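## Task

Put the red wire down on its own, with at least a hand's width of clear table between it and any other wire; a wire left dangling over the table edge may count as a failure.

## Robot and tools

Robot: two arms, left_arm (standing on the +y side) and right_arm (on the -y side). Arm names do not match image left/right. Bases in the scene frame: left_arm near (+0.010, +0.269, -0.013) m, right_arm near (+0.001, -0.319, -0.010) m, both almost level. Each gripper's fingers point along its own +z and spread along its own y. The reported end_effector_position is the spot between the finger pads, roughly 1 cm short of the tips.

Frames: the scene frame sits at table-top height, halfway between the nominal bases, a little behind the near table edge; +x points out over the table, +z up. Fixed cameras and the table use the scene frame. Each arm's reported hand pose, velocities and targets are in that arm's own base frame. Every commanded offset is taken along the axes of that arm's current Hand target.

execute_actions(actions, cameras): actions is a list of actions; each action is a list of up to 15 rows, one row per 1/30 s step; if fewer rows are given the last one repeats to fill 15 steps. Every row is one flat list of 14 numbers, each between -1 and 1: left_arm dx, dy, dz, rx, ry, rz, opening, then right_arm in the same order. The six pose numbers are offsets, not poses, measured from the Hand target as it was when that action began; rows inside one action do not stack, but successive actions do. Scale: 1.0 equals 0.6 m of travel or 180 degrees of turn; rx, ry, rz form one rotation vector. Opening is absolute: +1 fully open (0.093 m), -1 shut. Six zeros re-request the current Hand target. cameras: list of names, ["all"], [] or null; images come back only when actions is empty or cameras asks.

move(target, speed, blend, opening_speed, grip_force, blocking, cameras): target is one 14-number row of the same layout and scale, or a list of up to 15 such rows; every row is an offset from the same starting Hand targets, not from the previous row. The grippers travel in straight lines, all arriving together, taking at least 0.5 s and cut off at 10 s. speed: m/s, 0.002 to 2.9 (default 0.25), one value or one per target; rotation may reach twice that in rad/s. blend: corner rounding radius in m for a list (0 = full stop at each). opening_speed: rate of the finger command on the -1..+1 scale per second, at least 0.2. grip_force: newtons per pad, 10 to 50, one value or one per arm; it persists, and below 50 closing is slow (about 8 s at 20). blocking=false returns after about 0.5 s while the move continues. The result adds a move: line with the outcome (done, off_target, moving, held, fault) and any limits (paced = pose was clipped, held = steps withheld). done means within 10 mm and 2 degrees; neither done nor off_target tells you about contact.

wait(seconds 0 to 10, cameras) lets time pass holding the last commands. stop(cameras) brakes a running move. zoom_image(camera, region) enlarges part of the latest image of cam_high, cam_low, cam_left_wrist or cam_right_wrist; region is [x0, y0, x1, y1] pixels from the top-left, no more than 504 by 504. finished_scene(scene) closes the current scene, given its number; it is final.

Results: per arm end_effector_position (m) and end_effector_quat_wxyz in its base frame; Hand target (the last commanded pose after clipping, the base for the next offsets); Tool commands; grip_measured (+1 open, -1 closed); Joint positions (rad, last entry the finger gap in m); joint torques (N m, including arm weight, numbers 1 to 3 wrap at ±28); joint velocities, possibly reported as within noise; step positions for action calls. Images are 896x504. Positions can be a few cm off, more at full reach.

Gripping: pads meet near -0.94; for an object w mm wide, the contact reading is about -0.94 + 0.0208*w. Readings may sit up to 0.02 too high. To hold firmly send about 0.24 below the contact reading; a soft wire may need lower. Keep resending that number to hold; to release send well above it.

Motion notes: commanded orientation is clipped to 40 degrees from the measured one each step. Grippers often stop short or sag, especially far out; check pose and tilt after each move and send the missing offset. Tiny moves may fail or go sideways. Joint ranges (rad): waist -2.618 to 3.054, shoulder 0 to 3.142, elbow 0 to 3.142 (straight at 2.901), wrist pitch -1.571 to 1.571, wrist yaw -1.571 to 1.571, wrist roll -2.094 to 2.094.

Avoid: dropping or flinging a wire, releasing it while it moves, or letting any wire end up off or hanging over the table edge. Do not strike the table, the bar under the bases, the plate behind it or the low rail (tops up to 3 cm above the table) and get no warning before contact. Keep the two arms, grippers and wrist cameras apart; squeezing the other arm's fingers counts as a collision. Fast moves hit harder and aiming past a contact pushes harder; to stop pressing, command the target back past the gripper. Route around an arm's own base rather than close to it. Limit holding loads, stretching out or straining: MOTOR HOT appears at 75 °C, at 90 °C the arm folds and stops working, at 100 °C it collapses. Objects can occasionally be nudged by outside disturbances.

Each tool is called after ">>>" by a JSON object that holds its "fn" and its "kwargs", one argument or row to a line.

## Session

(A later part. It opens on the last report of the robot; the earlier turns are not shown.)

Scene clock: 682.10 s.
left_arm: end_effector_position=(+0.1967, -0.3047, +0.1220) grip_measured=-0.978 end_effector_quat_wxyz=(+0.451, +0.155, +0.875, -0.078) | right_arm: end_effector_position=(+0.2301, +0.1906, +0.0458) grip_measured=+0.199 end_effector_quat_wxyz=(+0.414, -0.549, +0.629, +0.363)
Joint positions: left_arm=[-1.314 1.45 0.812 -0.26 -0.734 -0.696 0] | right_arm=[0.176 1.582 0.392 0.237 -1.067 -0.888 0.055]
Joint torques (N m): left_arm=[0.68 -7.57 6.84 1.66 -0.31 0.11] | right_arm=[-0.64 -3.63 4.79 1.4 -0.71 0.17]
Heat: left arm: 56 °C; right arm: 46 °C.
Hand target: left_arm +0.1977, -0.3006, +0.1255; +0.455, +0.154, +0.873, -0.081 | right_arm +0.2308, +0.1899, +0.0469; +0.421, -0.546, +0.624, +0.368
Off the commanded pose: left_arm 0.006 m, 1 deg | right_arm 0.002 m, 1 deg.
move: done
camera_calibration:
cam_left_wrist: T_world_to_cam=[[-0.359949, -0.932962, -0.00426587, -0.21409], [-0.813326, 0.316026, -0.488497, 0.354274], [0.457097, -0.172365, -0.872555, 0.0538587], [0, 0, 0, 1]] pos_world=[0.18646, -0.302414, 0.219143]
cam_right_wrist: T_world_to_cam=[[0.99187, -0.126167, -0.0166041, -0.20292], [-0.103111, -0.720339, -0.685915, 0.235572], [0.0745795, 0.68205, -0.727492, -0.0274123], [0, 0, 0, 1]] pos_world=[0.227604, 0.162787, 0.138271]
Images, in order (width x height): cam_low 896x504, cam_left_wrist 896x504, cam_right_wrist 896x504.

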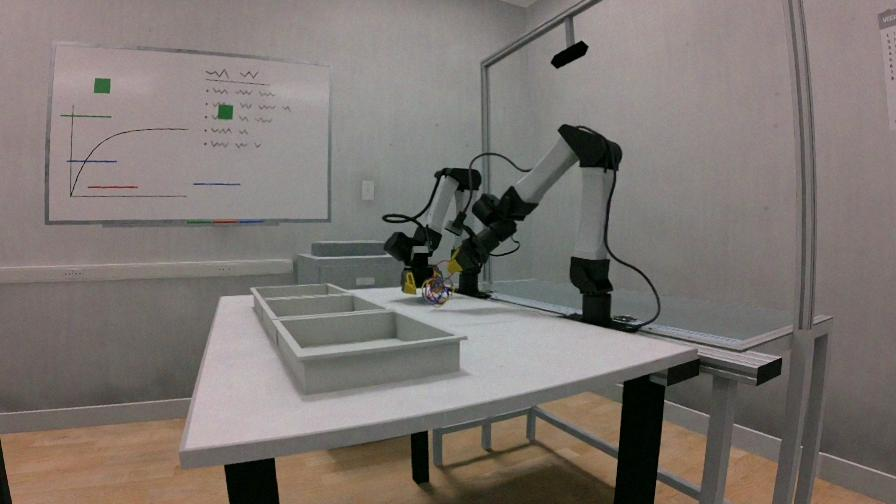

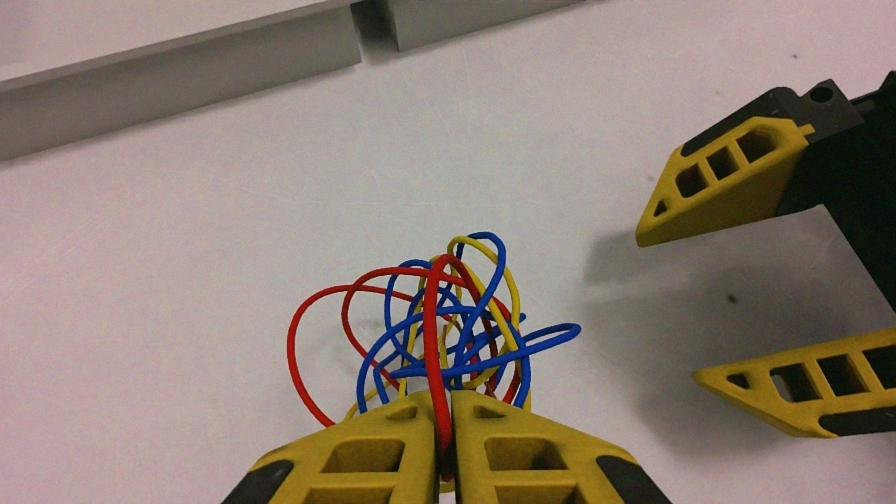

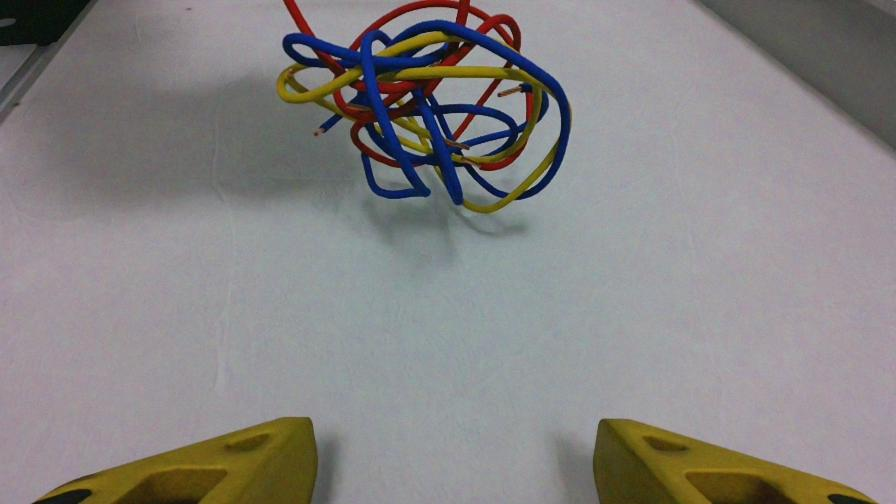

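>>> {"fn": "move", "kwargs": {
  "target": [0, 0, 0, 0, 0, 0, -1, -0.0835, 0.004, 0.082, 0, 0, 0, 0.2],
  "cameras": ["cam_left_wrist", "cam_low", "cam_right_wrist"],
  "speed": 0.06
}}

>>> {"fn": "zoom_image", "kwargs": {
  "camera": "cam_low",
  "region": [380, 240, 480, 320]
}}

Scene clock: 716.33 s.
left_arm: end_effector_position=(+0.1967, -0.3047, +0.1220) grip_measured=-0.978 end_effector_quat_wxyz=(+0.451, +0.155, +0.875, -0.078) | right_arm: end_effector_position=(+0.2256, +0.2476, +0.0587) grip_measured=+0.199 end_effector_quat_wxyz=(+0.392, -0.539, +0.642, +0.379)
Joint positions: left_arm=[-1.314 1.45 0.812 -0.26 -0.734 -0.696 0] | right_arm=[0.424 1.582 0.415 0.445 -0.911 -0.539 0.055]
Joint torques (N m): left_arm=[0.59 -7.68 6.8 1.72 -0.32 0.11] | right_arm=[0.95 -6.63 7.53 1.74 -0.21 0.16]
Heat: left arm: 54 °C; right arm: 43 °C.
Hand target: left_arm +0.1977, -0.3006, +0.1255; +0.455, +0.154, +0.873, -0.081 | right_arm +0.2371, +0.2541, +0.0750; +0.421, -0.546, +0.624, +0.368
Off the commanded pose: left_arm 0.006 m, 1 deg | right_arm 0.021 m, 4 deg.
move: off_target (right_arm)
camera_calibration:
cam_left_wrist: T_world_to_cam=[[-0.359949, -0.932962, -0.00426587, -0.21409], [-0.813326, 0.316026, -0.488497, 0.354274], [0.457097, -0.172365, -0.872555, 0.0538587], [0, 0, 0, 1]] pos_world=[0.18646, -0.302414, 0.219143]
cam_right_wrist: T_world_to_cam=[[0.989224, -0.123665, -0.0783714, -0.187408], [-0.143961, -0.724152, -0.674447, 0.294463], [0.0266529, 0.678462, -0.734152, -0.0445766], [0, 0, 0, 1]] pos_world=[0.228968, 0.220304, 0.151186]
Images, in order (width x height): cam_low 896x504, cam_left_wrist 896x504, cam_right_wrist 896x504.

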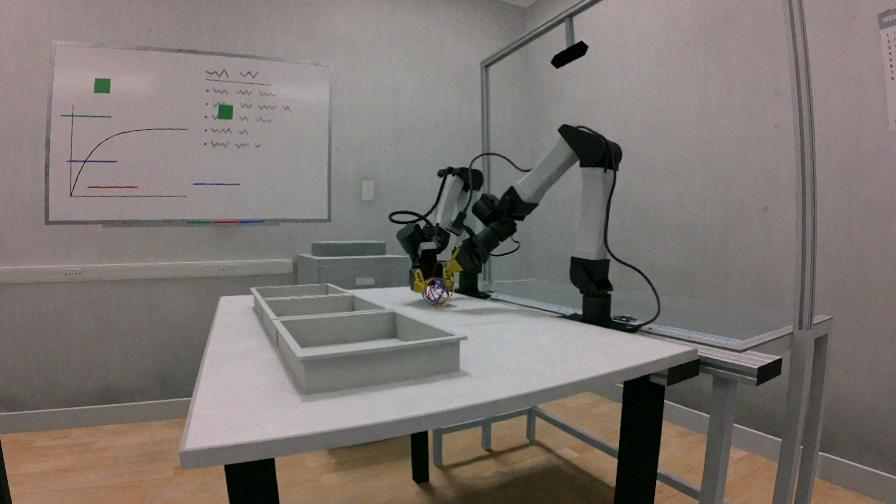

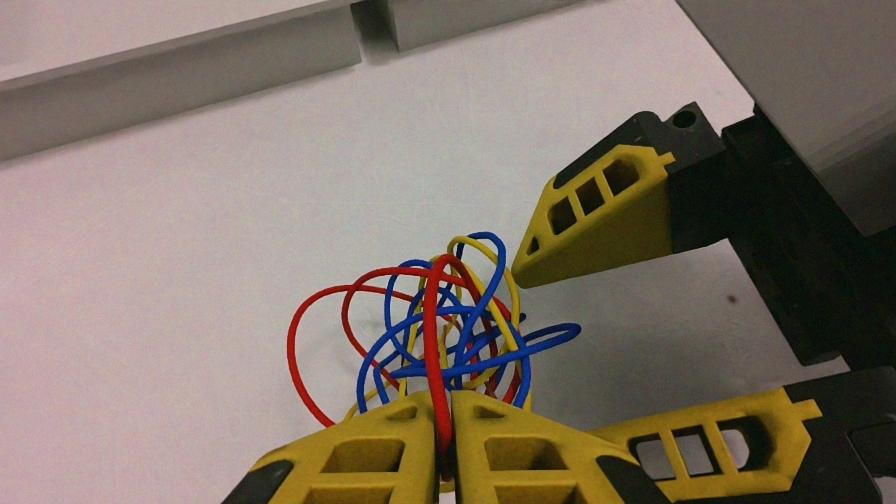

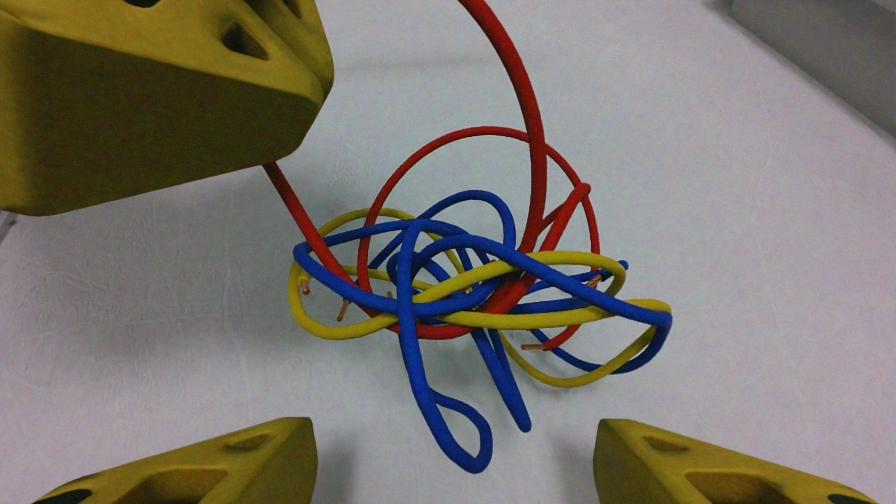

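Scaled by 5.040 from the camera's 896x504 image, which has a finer 1280x720 frame.

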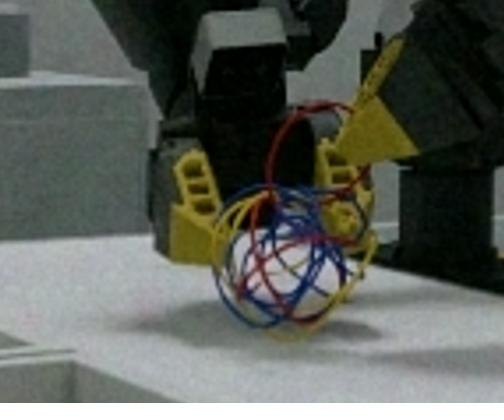

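>>> {"fn": "move", "kwargs": {
  "target": [0, 0, 0, 0, 0, 0, -1, 0.029, -0.0052, 0.0332, 0, 0, 0, 0.2],
  "cameras": ["cam_low", "cam_right_wrist"],
  "speed": 0.06
}}

Scene clock: 734.07 s.
left_arm: end_effector_position=(+0.1967, -0.3047, +0.1220) grip_measured=-0.978 end_effector_quat_wxyz=(+0.451, +0.155, +0.875, -0.078) | right_arm: end_effector_position=(+0.2325, +0.2596, +0.0458) grip_measured=+0.199 end_effector_quat_wxyz=(+0.406, -0.543, +0.633, +0.374)
Joint positions: left_arm=[-1.314 1.45 0.812 -0.26 -0.734 -0.696 0] | right_arm=[0.458 1.701 0.415 0.623 -0.883 -0.508 0.055]
Joint torques (N m): left_arm=[0.58 -7.62 6.78 1.7 -0.31 0.12] | right_arm=[1.07 -4.15 6.83 1.78 -0.16 0.12]
Heat: left arm: 54 °C; right arm: 44 °C.
Hand target: left_arm +0.1977, -0.3006, +0.1255; +0.455, +0.154, +0.873, -0.081 | right_arm +0.2418, +0.2655, +0.0515; +0.421, -0.546, +0.624, +0.368
Off the commanded pose: left_arm 0.006 m, 1 deg | right_arm 0.012 m, 2 deg.
move: off_target (right_arm)
camera_calibration:
cam_right_wrist: T_world_to_cam=[[0.991343, -0.122237, -0.0479324, -0.196104], [-0.121491, -0.715544, -0.687922, 0.288607], [0.0497915, 0.68779, -0.7242, -0.070562], [0, 0, 0, 1]] pos_world=[0.232983, 0.231071, 0.138038]
Images, in order (width x height): cam_low 896x504, cam_right_wrist 896x504.

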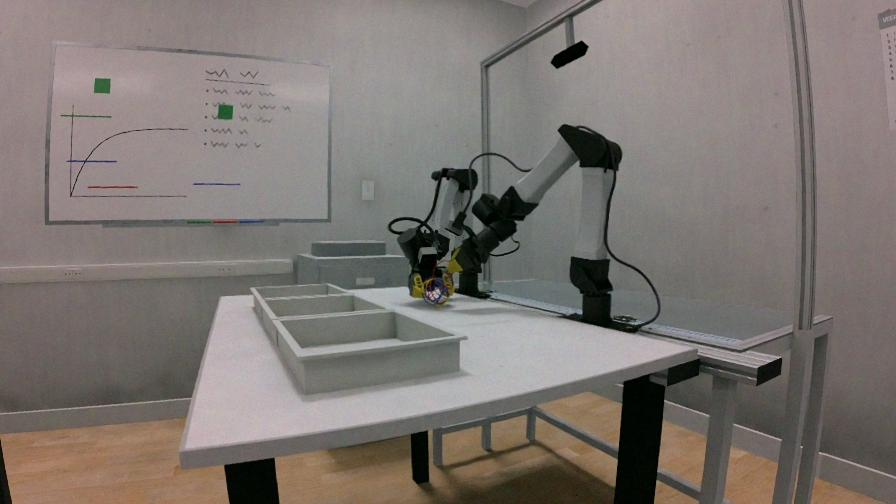

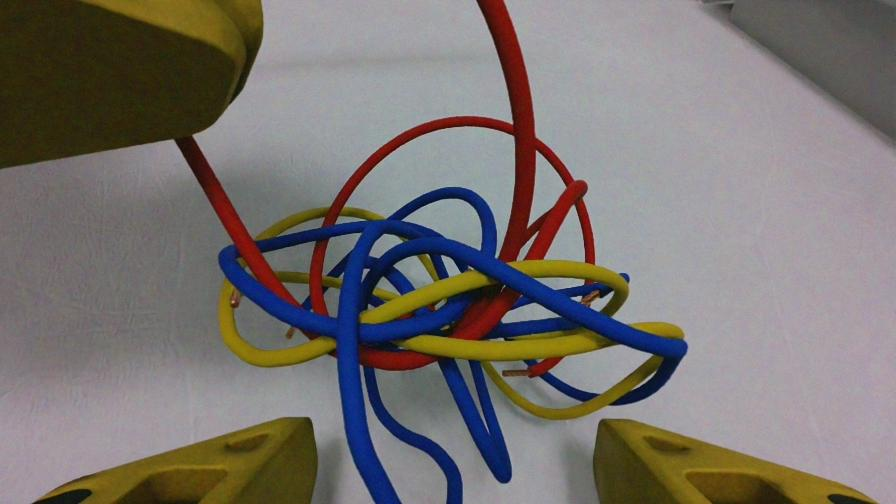

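>>> {"fn": "move", "kwargs": {
  "target": [0, 0, 0, 0, 0, 0, -1, 0, 0, 0, 0, 0, 0, -1],
  "cameras": ["cam_left_wrist", "cam_right_wrist"],
  "opening_speed": 0.5
}}

Scene clock: 740.63 s.
left_arm: end_effector_position=(+0.1967, -0.3047, +0.1221) grip_measured=-0.978 end_effector_quat_wxyz=(+0.451, +0.155, +0.875, -0.078) | right_arm: end_effector_position=(+0.2327, +0.2596, +0.0459) grip_measured=-0.982 end_effector_quat_wxyz=(+0.407, -0.543, +0.632, +0.374)
Joint positions: left_arm=[-1.314 1.45 0.812 -0.26 -0.734 -0.696 0] | right_arm=[0.458 1.701 0.415 0.625 -0.883 -0.507 0]
Joint torques (N m): left_arm=[0.68 -7.51 6.83 1.67 -0.32 0.15] | right_arm=[1.2 -4.15 6.91 1.75 -0.19 0.12]
Heat: left arm: 54 °C; right arm: 44 °C.
Hand target: left_arm +0.1977, -0.3006, +0.1256; +0.455, +0.154, +0.873, -0.081 | right_arm +0.2418, +0.2655, +0.0515; +0.421, -0.546, +0.624, +0.368
Off the commanded pose: left_arm 0.005 m, 1 deg | right_arm 0.012 m, 2 deg.
move: off_target (right_arm)
camera_calibration:
cam_left_wrist: T_world_to_cam=[[-0.359935, -0.932969, -0.00398078, -0.214063], [-0.813255, 0.315836, -0.488737, 0.354272], [0.457234, -0.172676, -0.872422, 0.0538142], [0, 0, 0, 1]] pos_world=[0.186459, -0.302313, 0.219243]
cam_right_wrist: T_world_to_cam=[[0.991323, -0.122689, -0.0471819, -0.196092], [-0.121283, -0.715299, -0.688214, 0.28861], [0.0506874, 0.687964, -0.723972, -0.0707681], [0, 0, 0, 1]] pos_world=[0.232981, 0.23107, 0.138139]
Images, in order (width x height): cam_left_wrist 896x504, cam_right_wrist 896x504.

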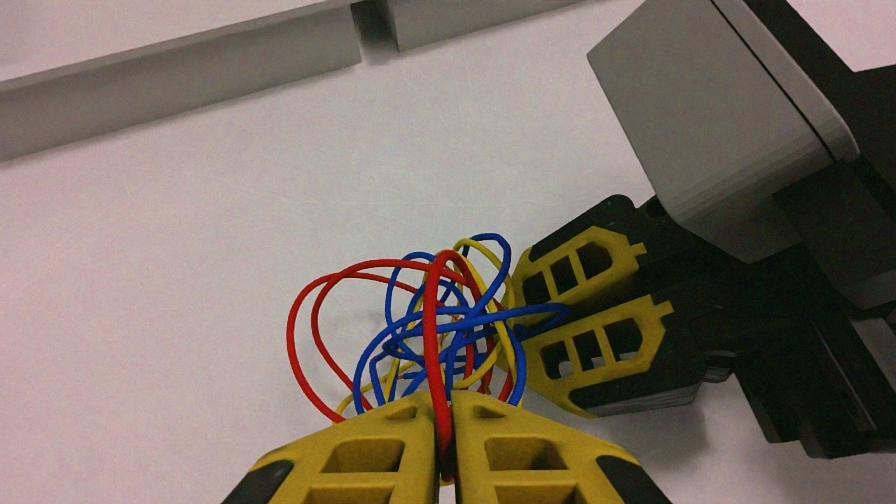

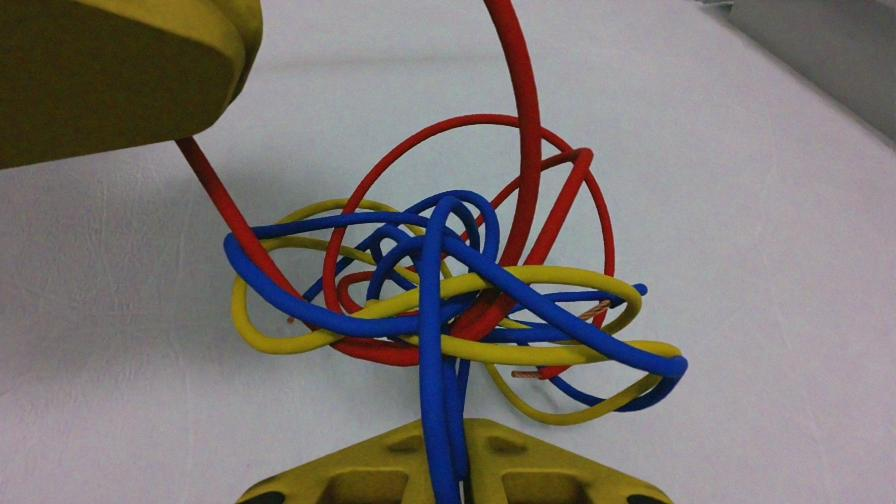

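>>> {"fn": "move", "kwargs": {
  "target": [0, 0, 0, 0, 0, 0, -1, 0.0743, -0.0266, -0.1838, 0, 0, 0, -1],
  "cameras": ["cam_left_wrist", "cam_low", "cam_right_wrist"],
  "speed": 0.06
}}

>>> {"fn": "zoom_image", "kwargs": {
  "camera": "cam_low",
  "region": [370, 230, 490, 320]
}}

Scene clock: 748.93 s.
left_arm: end_effector_position=(+0.1951, -0.3066, +0.1208) grip_measured=-0.978 end_effector_quat_wxyz=(+0.446, +0.158, +0.877, -0.083) | right_arm: end_effector_position=(+0.2321, +0.1483, +0.0463) grip_measured=-0.982 end_effector_quat_wxyz=(+0.409, -0.547, +0.629, +0.371)
Joint positions: left_arm=[-1.314 1.45 0.812 -0.258 -0.718 -0.695 0] | right_arm=[-0.027 1.63 0.519 -0.247 -1.161 -1.318 0]
Joint torques (N m): left_arm=[0.7 -7.58 6.89 1.7 -0.42 0.1] | right_arm=[-1.21 -3.82 7.25 0.57 -0.74 -0.09]
Heat: left arm: 54 °C; right arm: 44 °C.
Hand target: left_arm +0.1977, -0.3006, +0.1255; +0.455, +0.154, +0.873, -0.081 | right_arm +0.2417, +0.1455, +0.0515; +0.421, -0.546, +0.624, +0.368
Off the commanded pose: left_arm 0.008 m, 1 deg | right_arm 0.011 m, 2 deg.
move: off_target (right_arm)
camera_calibration:
cam_left_wrist: T_world_to_cam=[[-0.369458, -0.929237, 0.00429975, -0.214416], [-0.81563, 0.322064, -0.480647, 0.354323], [0.445251, -0.181086, -0.876903, 0.053401], [0, 0, 0, 1]] pos_world=[0.186002, -0.303688, 0.218054]
cam_right_wrist: T_world_to_cam=[[0.992318, -0.118611, -0.0351534, -0.210588], [-0.110026, -0.716258, -0.689107, 0.206804], [0.0565566, 0.687681, -0.723807, 0.00490044], [0, 0, 0, 1]] pos_world=[0.231447, 0.119777, 0.138654]
Images, in order (width x height): cam_low 896x504, cam_left_wrist 896x504, cam_right_wrist 896x504.

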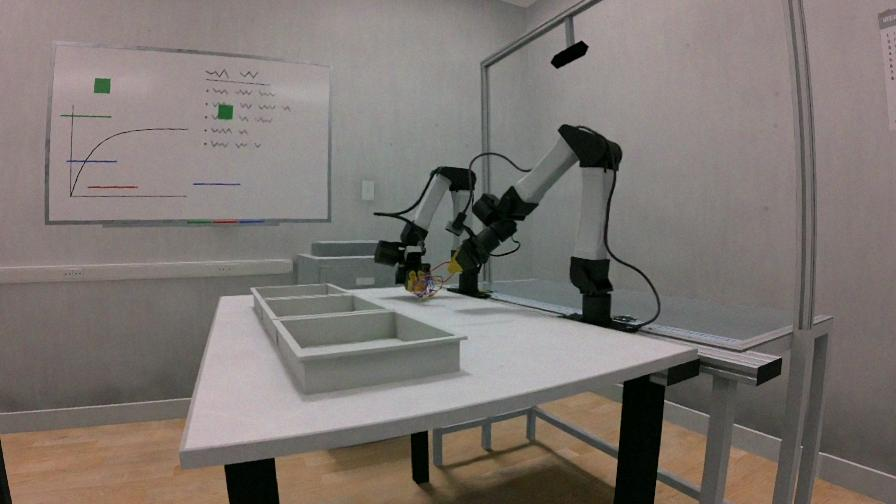

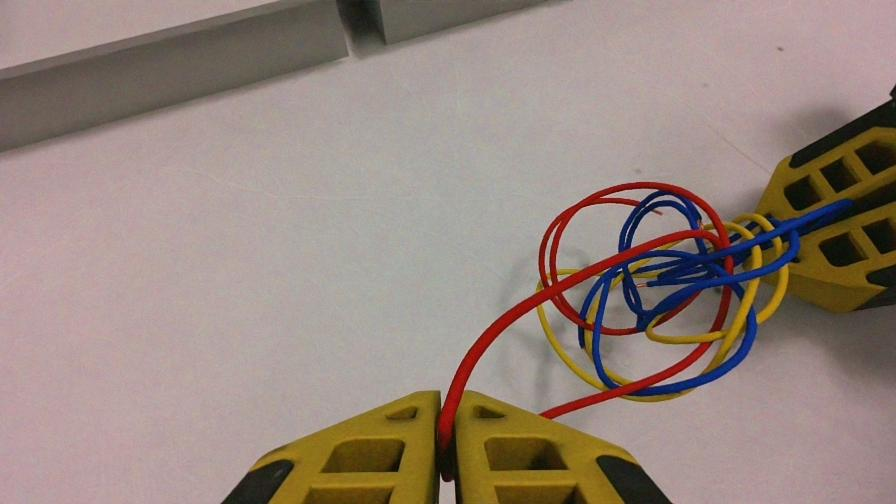

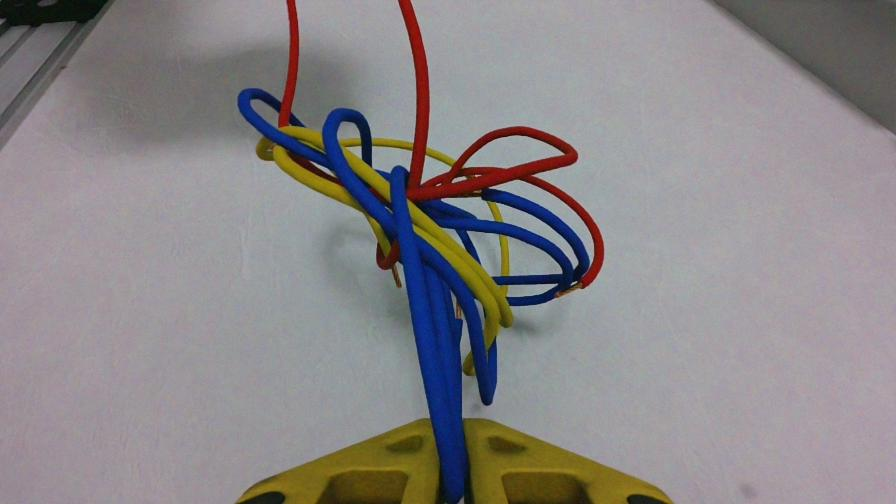

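Scaled by 4.200 from the camera's 896x504 image, which has a finer 1280x720 frame.

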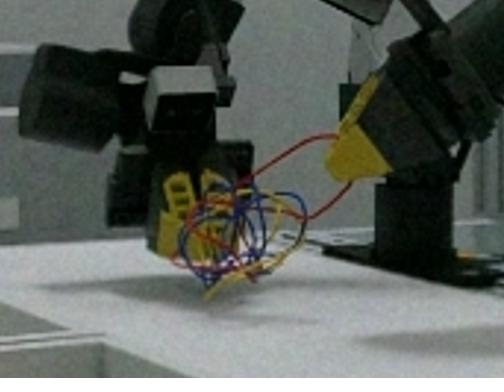

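>>> {"fn": "move", "kwargs": {
  "target": [0.09, 0.235, -0.0413, 0, 0, 0, -1, 0, 0, 0, 0, 0, 0, -1],
  "cameras": ["cam_left_wrist", "cam_low", "cam_right_wrist", "cam_high"],
  "speed": 0.06
}}

>>> {"fn": "zoom_image", "kwargs": {
  "camera": "cam_low",
  "region": [370, 230, 490, 320]
}}

>>> {"fn": "zoom_image", "kwargs": {
  "camera": "cam_high",
  "region": [380, 280, 560, 380]
}}

Scene clock: 760.23 s.
left_arm: end_effector_position=(+0.1985, -0.1542, +0.1006) grip_measured=-0.978 end_effector_quat_wxyz=(+0.457, +0.150, +0.872, -0.087) | right_arm: end_effector_position=(+0.2322, +0.1476, +0.0465) grip_measured=-0.982 end_effector_quat_wxyz=(+0.410, -0.546, +0.630, +0.371)
Joint positions: left_arm=[-0.993 0.717 0.307 -0.297 -0.509 -0.414 0] | right_arm=[-0.03 1.63 0.519 -0.25 -1.163 -1.32 0]
Joint torques (N m): left_arm=[0.8 -0.53 7.35 1.97 -0.19 0.15] | right_arm=[-0.72 -3.78 7.23 0.56 -0.75 -0.02]
Heat: left arm: 53 °C; right arm: 44 °C.
Hand target: left_arm +0.1978, -0.1505, +0.0955; +0.455, +0.154, +0.873, -0.081 | right_arm +0.2417, +0.1455, +0.0514; +0.421, -0.546, +0.624, +0.368
Off the commanded pose: left_arm 0.006 m, 1 deg | right_arm 0.011 m, 1 deg.
move: off_target (right_arm)
camera_calibration:
cam_left_wrist: T_world_to_cam=[[-0.359245, -0.933141, 0.0138389, -0.0750763], [-0.808932, 0.303964, -0.503224, 0.296419], [0.465372, -0.191976, -0.864045, 0.0547547], [0, 0, 0, 1]] pos_world=[0.187331, -0.149646, 0.197515]
cam_right_wrist: T_world_to_cam=[[0.992009, -0.120855, -0.0362331, -0.210295], [-0.112313, -0.71503, -0.690013, 0.206816], [0.0574835, 0.688568, -0.722889, 0.00507407], [0, 0, 0, 1]] pos_world=[0.231551, 0.11897, 0.138754]

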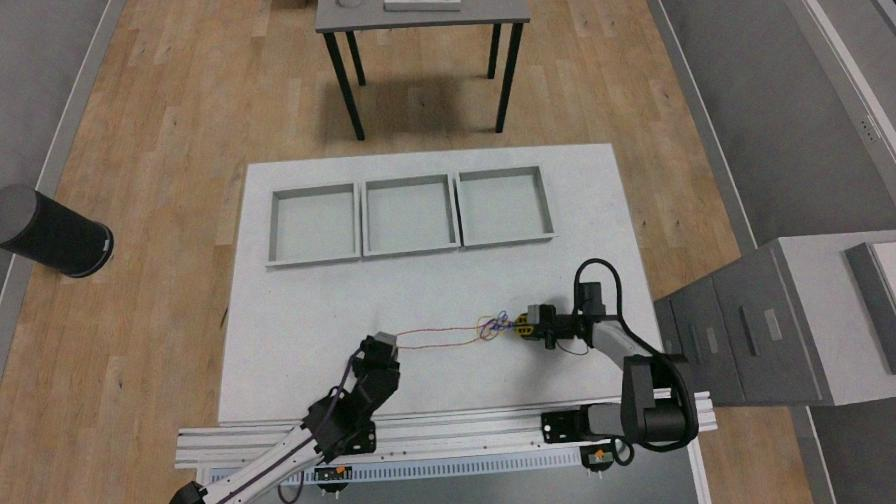

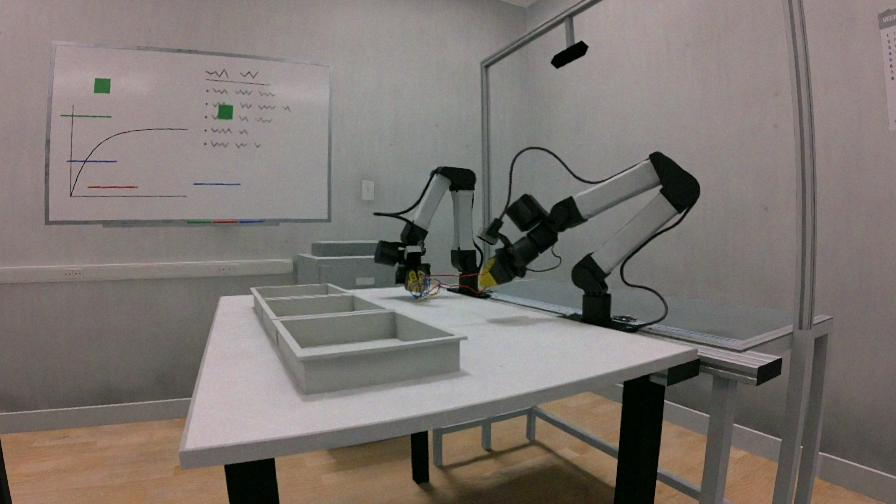

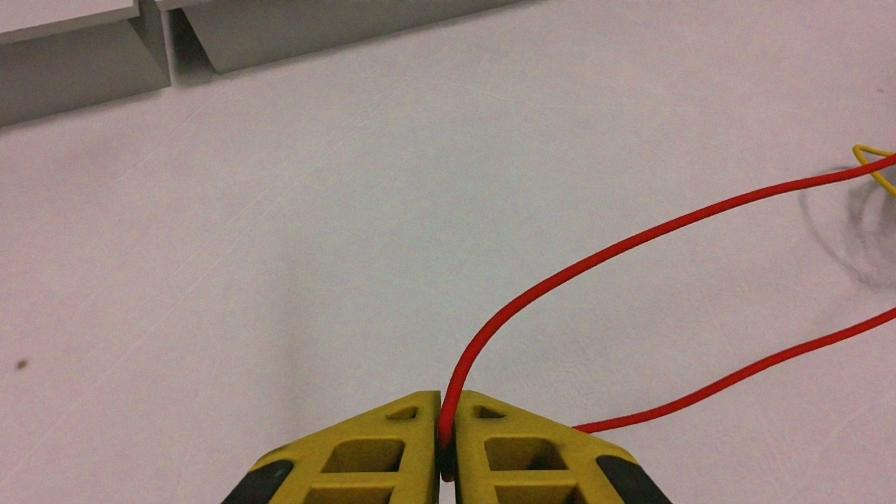

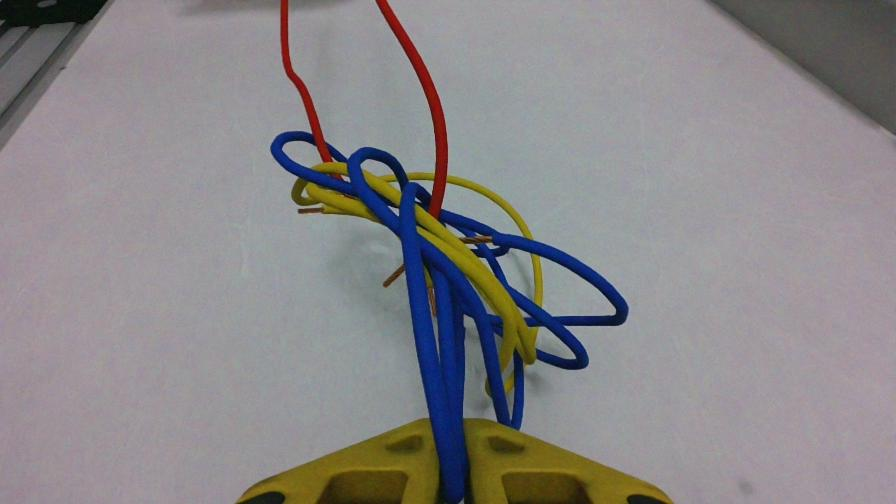

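Scaled by 4.200 from the camera's 896x504 image, which has a finer 1280x720 frame.

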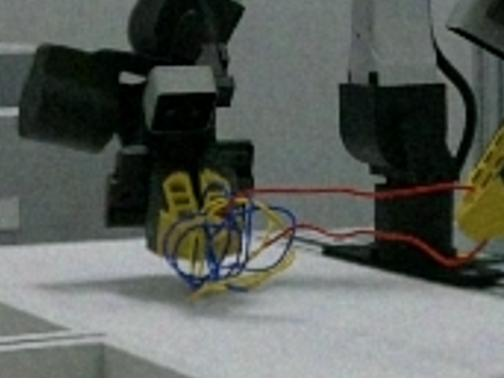

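Scaled by 2.800 from the camera's 896x504 image, which has a finer 1280x720 frame.

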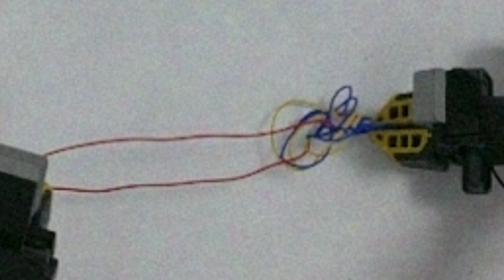

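>>> {"fn": "move", "kwargs": {
  "target": [0.0292, 0.2692, 0.031, 0, 0, 0, -1, 0, 0, 0, 0, 0, 0, -1],
  "cameras": ["cam_left_wrist", "cam_low", "cam_right_wrist", "cam_high"],
  "speed": 0.08
}}

>>> {"fn": "zoom_image", "kwargs": {
  "camera": "cam_low",
  "region": [370, 230, 570, 340]
}}

>>> {"fn": "zoom_image", "kwargs": {
  "camera": "cam_high",
  "region": [340, 270, 560, 380]
}}

Scene clock: 773.97 s.
left_arm: end_effector_position=(+0.2473, -0.0032, +0.0556) grip_measured=-0.978 end_effector_quat_wxyz=(+0.434, +0.141, +0.886, -0.089) | right_arm: end_effector_position=(+0.2322, +0.1476, +0.0465) grip_measured=-0.982 end_effector_quat_wxyz=(+0.410, -0.546, +0.630, +0.371)
Joint positions: left_arm=[0.346 0.858 0.199 -0.13 0.541 0.434 0] | right_arm=[-0.03 1.63 0.519 -0.25 -1.163 -1.32 0]
Joint torques (N m): left_arm=[0.75 -0.08 11.25 2.04 0.45 0.15] | right_arm=[-0.96 -3.63 7.09 0.62 -0.76 -0.02]
Heat: left arm: 54 °C; right arm: 44 °C.
Hand target: left_arm +0.2580, -0.0006, +0.0702; +0.455, +0.154, +0.873, -0.081 | right_arm +0.2417, +0.1455, +0.0514; +0.421, -0.546, +0.624, +0.368
Off the commanded pose: left_arm 0.018 m, 3 deg | right_arm 0.011 m, 1 deg.
move: off_target (left_arm, right_arm)
camera_calibration:
cam_left_wrist: T_world_to_cam=[[-0.344773, -0.938045, 0.0346918, 0.0792319], [-0.839293, 0.291505, -0.458926, 0.27234], [0.42038, -0.187342, -0.887797, 0.0347409], [0, 0, 0, 1]] pos_world=[0.241286, 0.001443, 0.153078]
cam_right_wrist: T_world_to_cam=[[0.992009, -0.120855, -0.0362331, -0.210295], [-0.112313, -0.71503, -0.690013, 0.206816], [0.0574835, 0.688568, -0.722889, 0.00507407], [0, 0, 0, 1]] pos_world=[0.231551, 0.11897, 0.138754]

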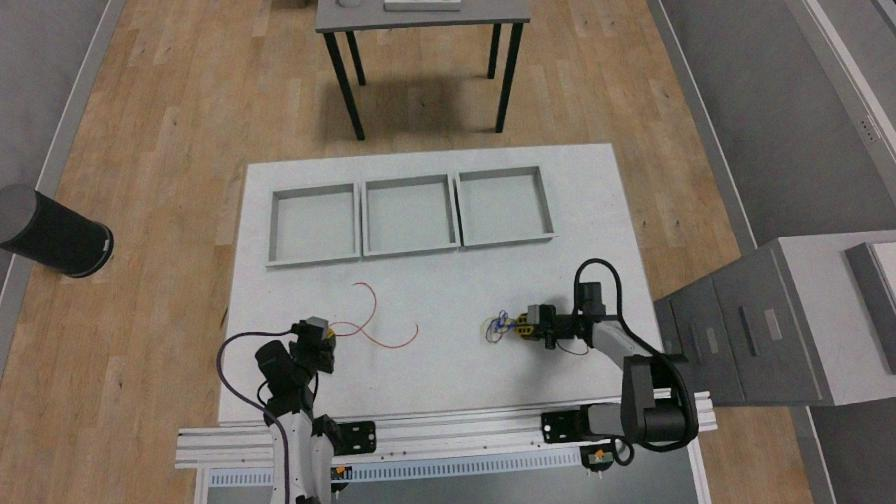

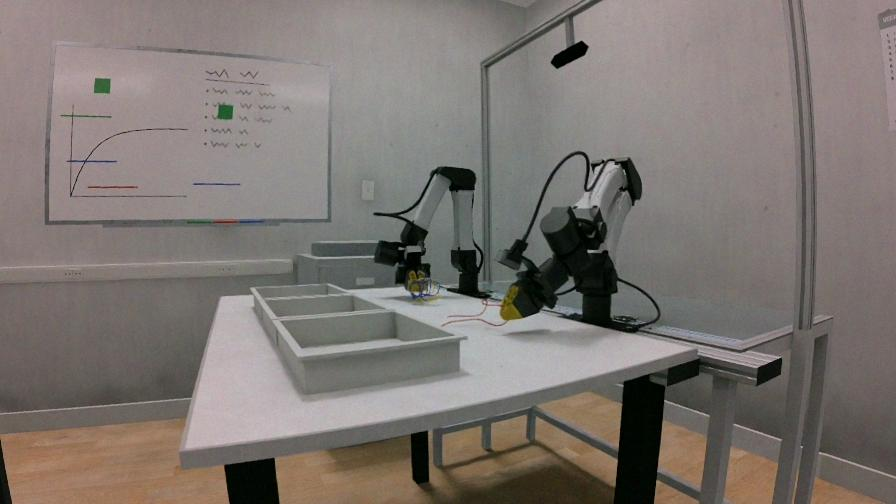

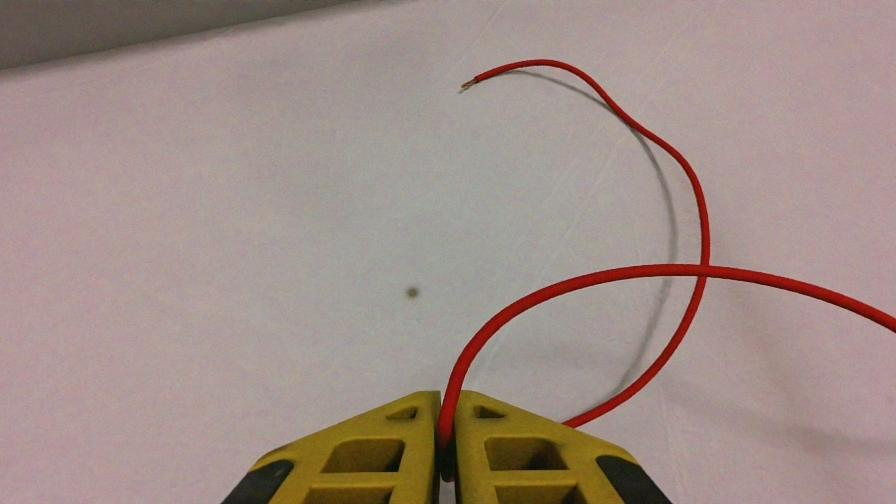

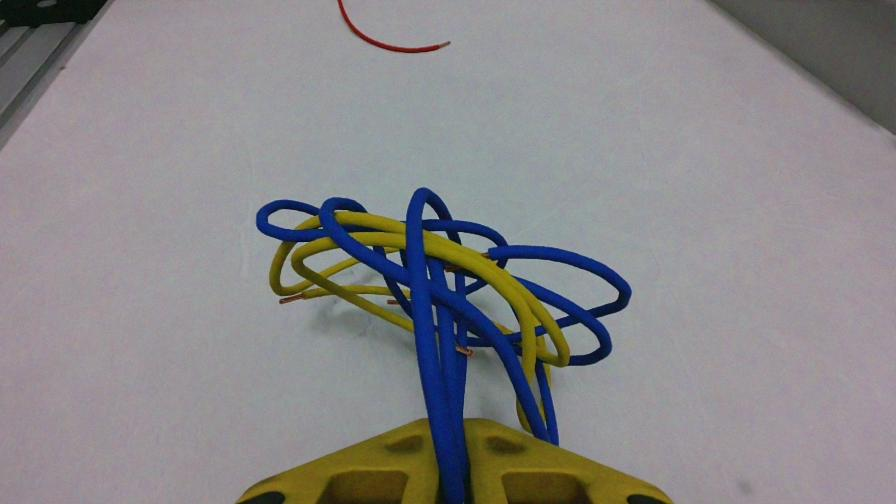

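Scaled by 2.520 from the camera's 896x504 image, which has a finer 1280x720 frame.

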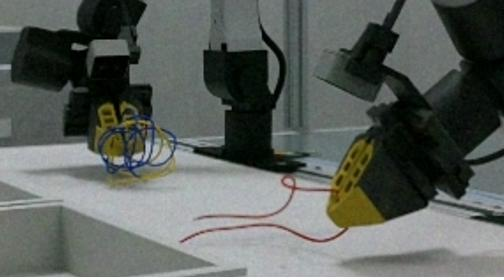

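Scaled by 2.291 from the camera's 896x504 image, which has a finer 1280x720 frame.

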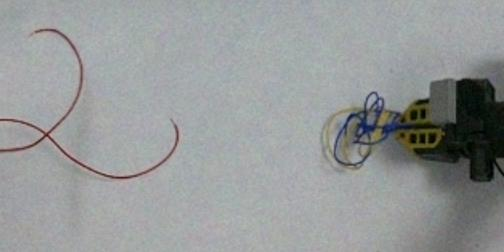

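>>> {"fn": "move", "kwargs": {
  "target": [0.0273, 0, 0.0191, 0, 0, 0, -1, 0.0495, -0.0133, -0.0868, 0, 0, 0, -1],
  "cameras": ["cam_low", "cam_right_wrist"],
  "speed": 0.08
}}

Scene clock: 787.10 s.
left_arm: end_effector_position=(+0.2589, +0.0009, +0.0525) grip_measured=-0.978 end_effector_quat_wxyz=(+0.451, +0.147, +0.877, -0.079) | right_arm: end_effector_position=(+0.2359, +0.0887, +0.0418) grip_measured=-0.982 end_effector_quat_wxyz=(+0.418, -0.547, +0.625, +0.370)
Joint positions: left_arm=[0.346 0.946 0.177 0.025 0.542 0.436 0] | right_arm=[-0.296 1.849 0.734 -0.848 -1.15 -1.99 0]
Joint torques (N m): left_arm=[0.36 -0.44 6.63 2.11 0.39 0.12] | right_arm=[-0.65 -4.79 5.98 -0.39 -0.58 0.01]
Heat: left arm: 56 °C; right arm: 43 °C.
Hand target: left_arm +0.2580, -0.0006, +0.0503; +0.455, +0.154, +0.873, -0.081 | right_arm +0.2416, +0.0855, +0.0435; +0.421, -0.546, +0.624, +0.368
Off the commanded pose: left_arm 0.003 m, 1 deg | right_arm 0.007 m, 0 deg.
move: done
camera_calibration:
cam_right_wrist: T_world_to_cam=[[0.992435, -0.12089, -0.0213988, -0.221915], [-0.101368, -0.708559, -0.698332, 0.159092], [0.0692593, 0.695219, -0.715454, 0.0383383], [0, 0, 0, 1]] pos_world=[0.233708, 0.0592453, 0.13378]
Images, in order (width x height): cam_low 896x504, cam_right_wrist 896x504.

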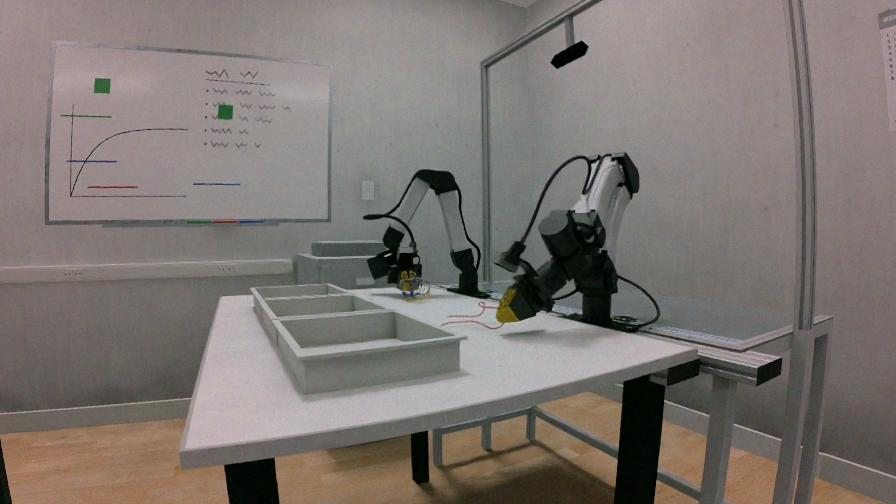

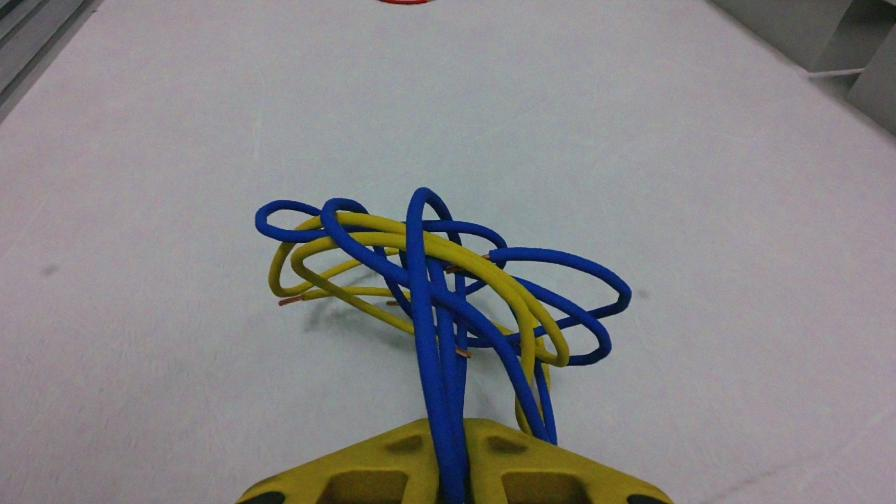

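>>> {"fn": "move", "kwargs": {
  "target": [
    [0.0246, 0, 0.0172, 0, 0, 0, -1, 0.007, 0, 0.0025, 0, 0, 0, -1],
    [0.0246, 0, 0.0172, 0, 0, 0, -0.5, 0.007, 0, 0.0025, 0, 0, 0, -0.5]
  ],
  "cameras": ["cam_low", "cam_right_wrist", "cam_left_wrist"],
  "speed": 0.08,
  "opening_speed": 0.4
}}

>>> {"fn": "zoom_image", "kwargs": {
  "camera": "cam_low",
  "region": [370, 230, 570, 340]
}}

Scene clock: 797.63 s.
left_arm: end_effector_position=(+0.2599, +0.0008, +0.0349) grip_measured=-0.503 end_effector_quat_wxyz=(+0.453, +0.148, +0.876, -0.080) | right_arm: end_effector_position=(+0.2346, +0.0890, +0.0387) grip_measured=-0.501 end_effector_quat_wxyz=(+0.414, -0.544, +0.626, +0.375)
Joint positions: left_arm=[0.346 1.056 0.123 0.192 0.545 0.436 0.021] | right_arm=[-0.296 1.866 0.734 -0.848 -1.149 -1.995 0.021]
Joint torques (N m): left_arm=[0.46 -0.91 5.91 2.12 0.37 0.12] | right_arm=[-0.57 -4.77 5.64 -0.28 -0.54 0.02]
Heat: left arm: 55 °C; right arm: 43 °C.
Hand target: left_arm +0.2580, -0.0006, +0.0323; +0.455, +0.154, +0.873, -0.081 | right_arm +0.2416, +0.0853, +0.0390; +0.421, -0.546, +0.624, +0.368
Off the commanded pose: left_arm 0.003 m, 1 deg | right_arm 0.008 m, 1 deg.
move: done
camera_calibration:
cam_left_wrist: T_world_to_cam=[[-0.349224, -0.937023, 0.00547042, 0.0901785], [-0.81639, 0.301389, -0.492617, 0.267515], [0.459945, -0.1765, -0.870229, 0.000741185], [0, 0, 0, 1]] pos_world=[0.249549, 0.00400399, 0.131934]
cam_right_wrist: T_world_to_cam=[[0.992359, -0.118652, -0.0338319, -0.220408], [-0.108285, -0.706134, -0.699749, 0.158494], [0.0591367, 0.698066, -0.713587, 0.0380027], [0, 0, 0, 1]] pos_world=[0.233639, 0.0592378, 0.130567]
Images, in order (width x height): cam_low 896x504, cam_left_wrist 896x504, cam_right_wrist 896x504.

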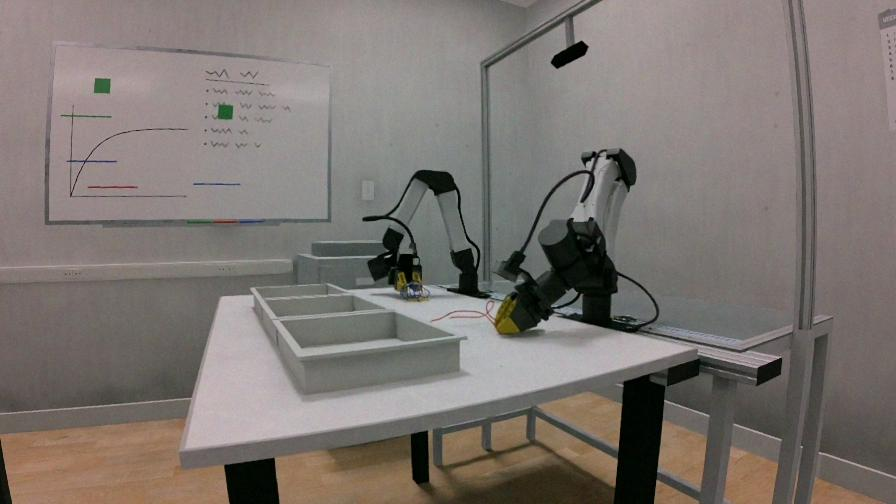

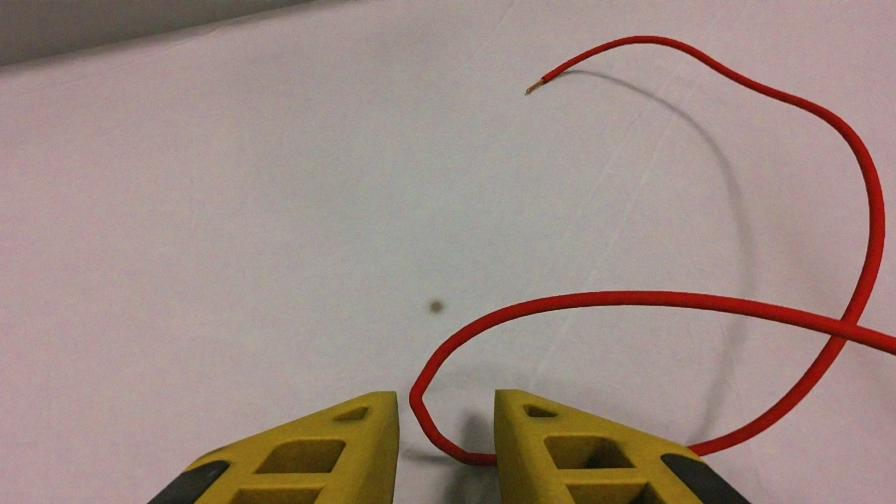

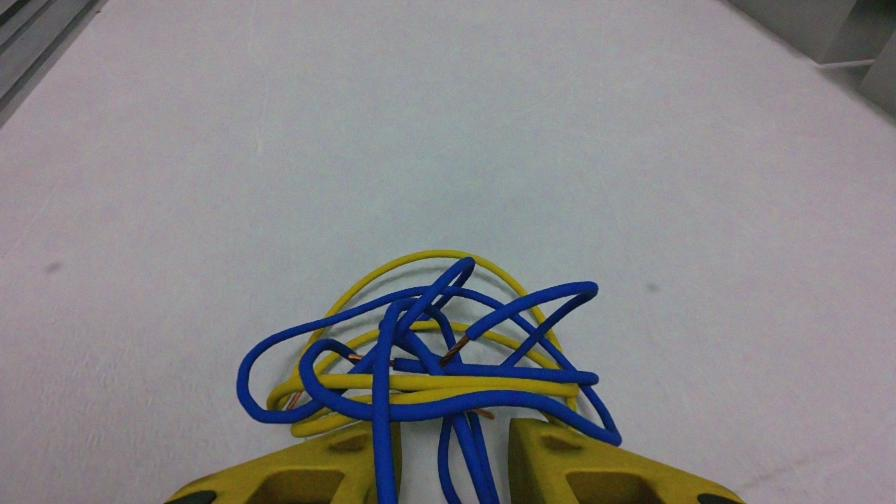

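Scaled by 2.520 from the camera's 896x504 image, which has a finer 1280x720 frame.

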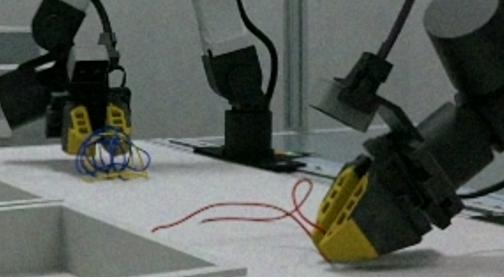

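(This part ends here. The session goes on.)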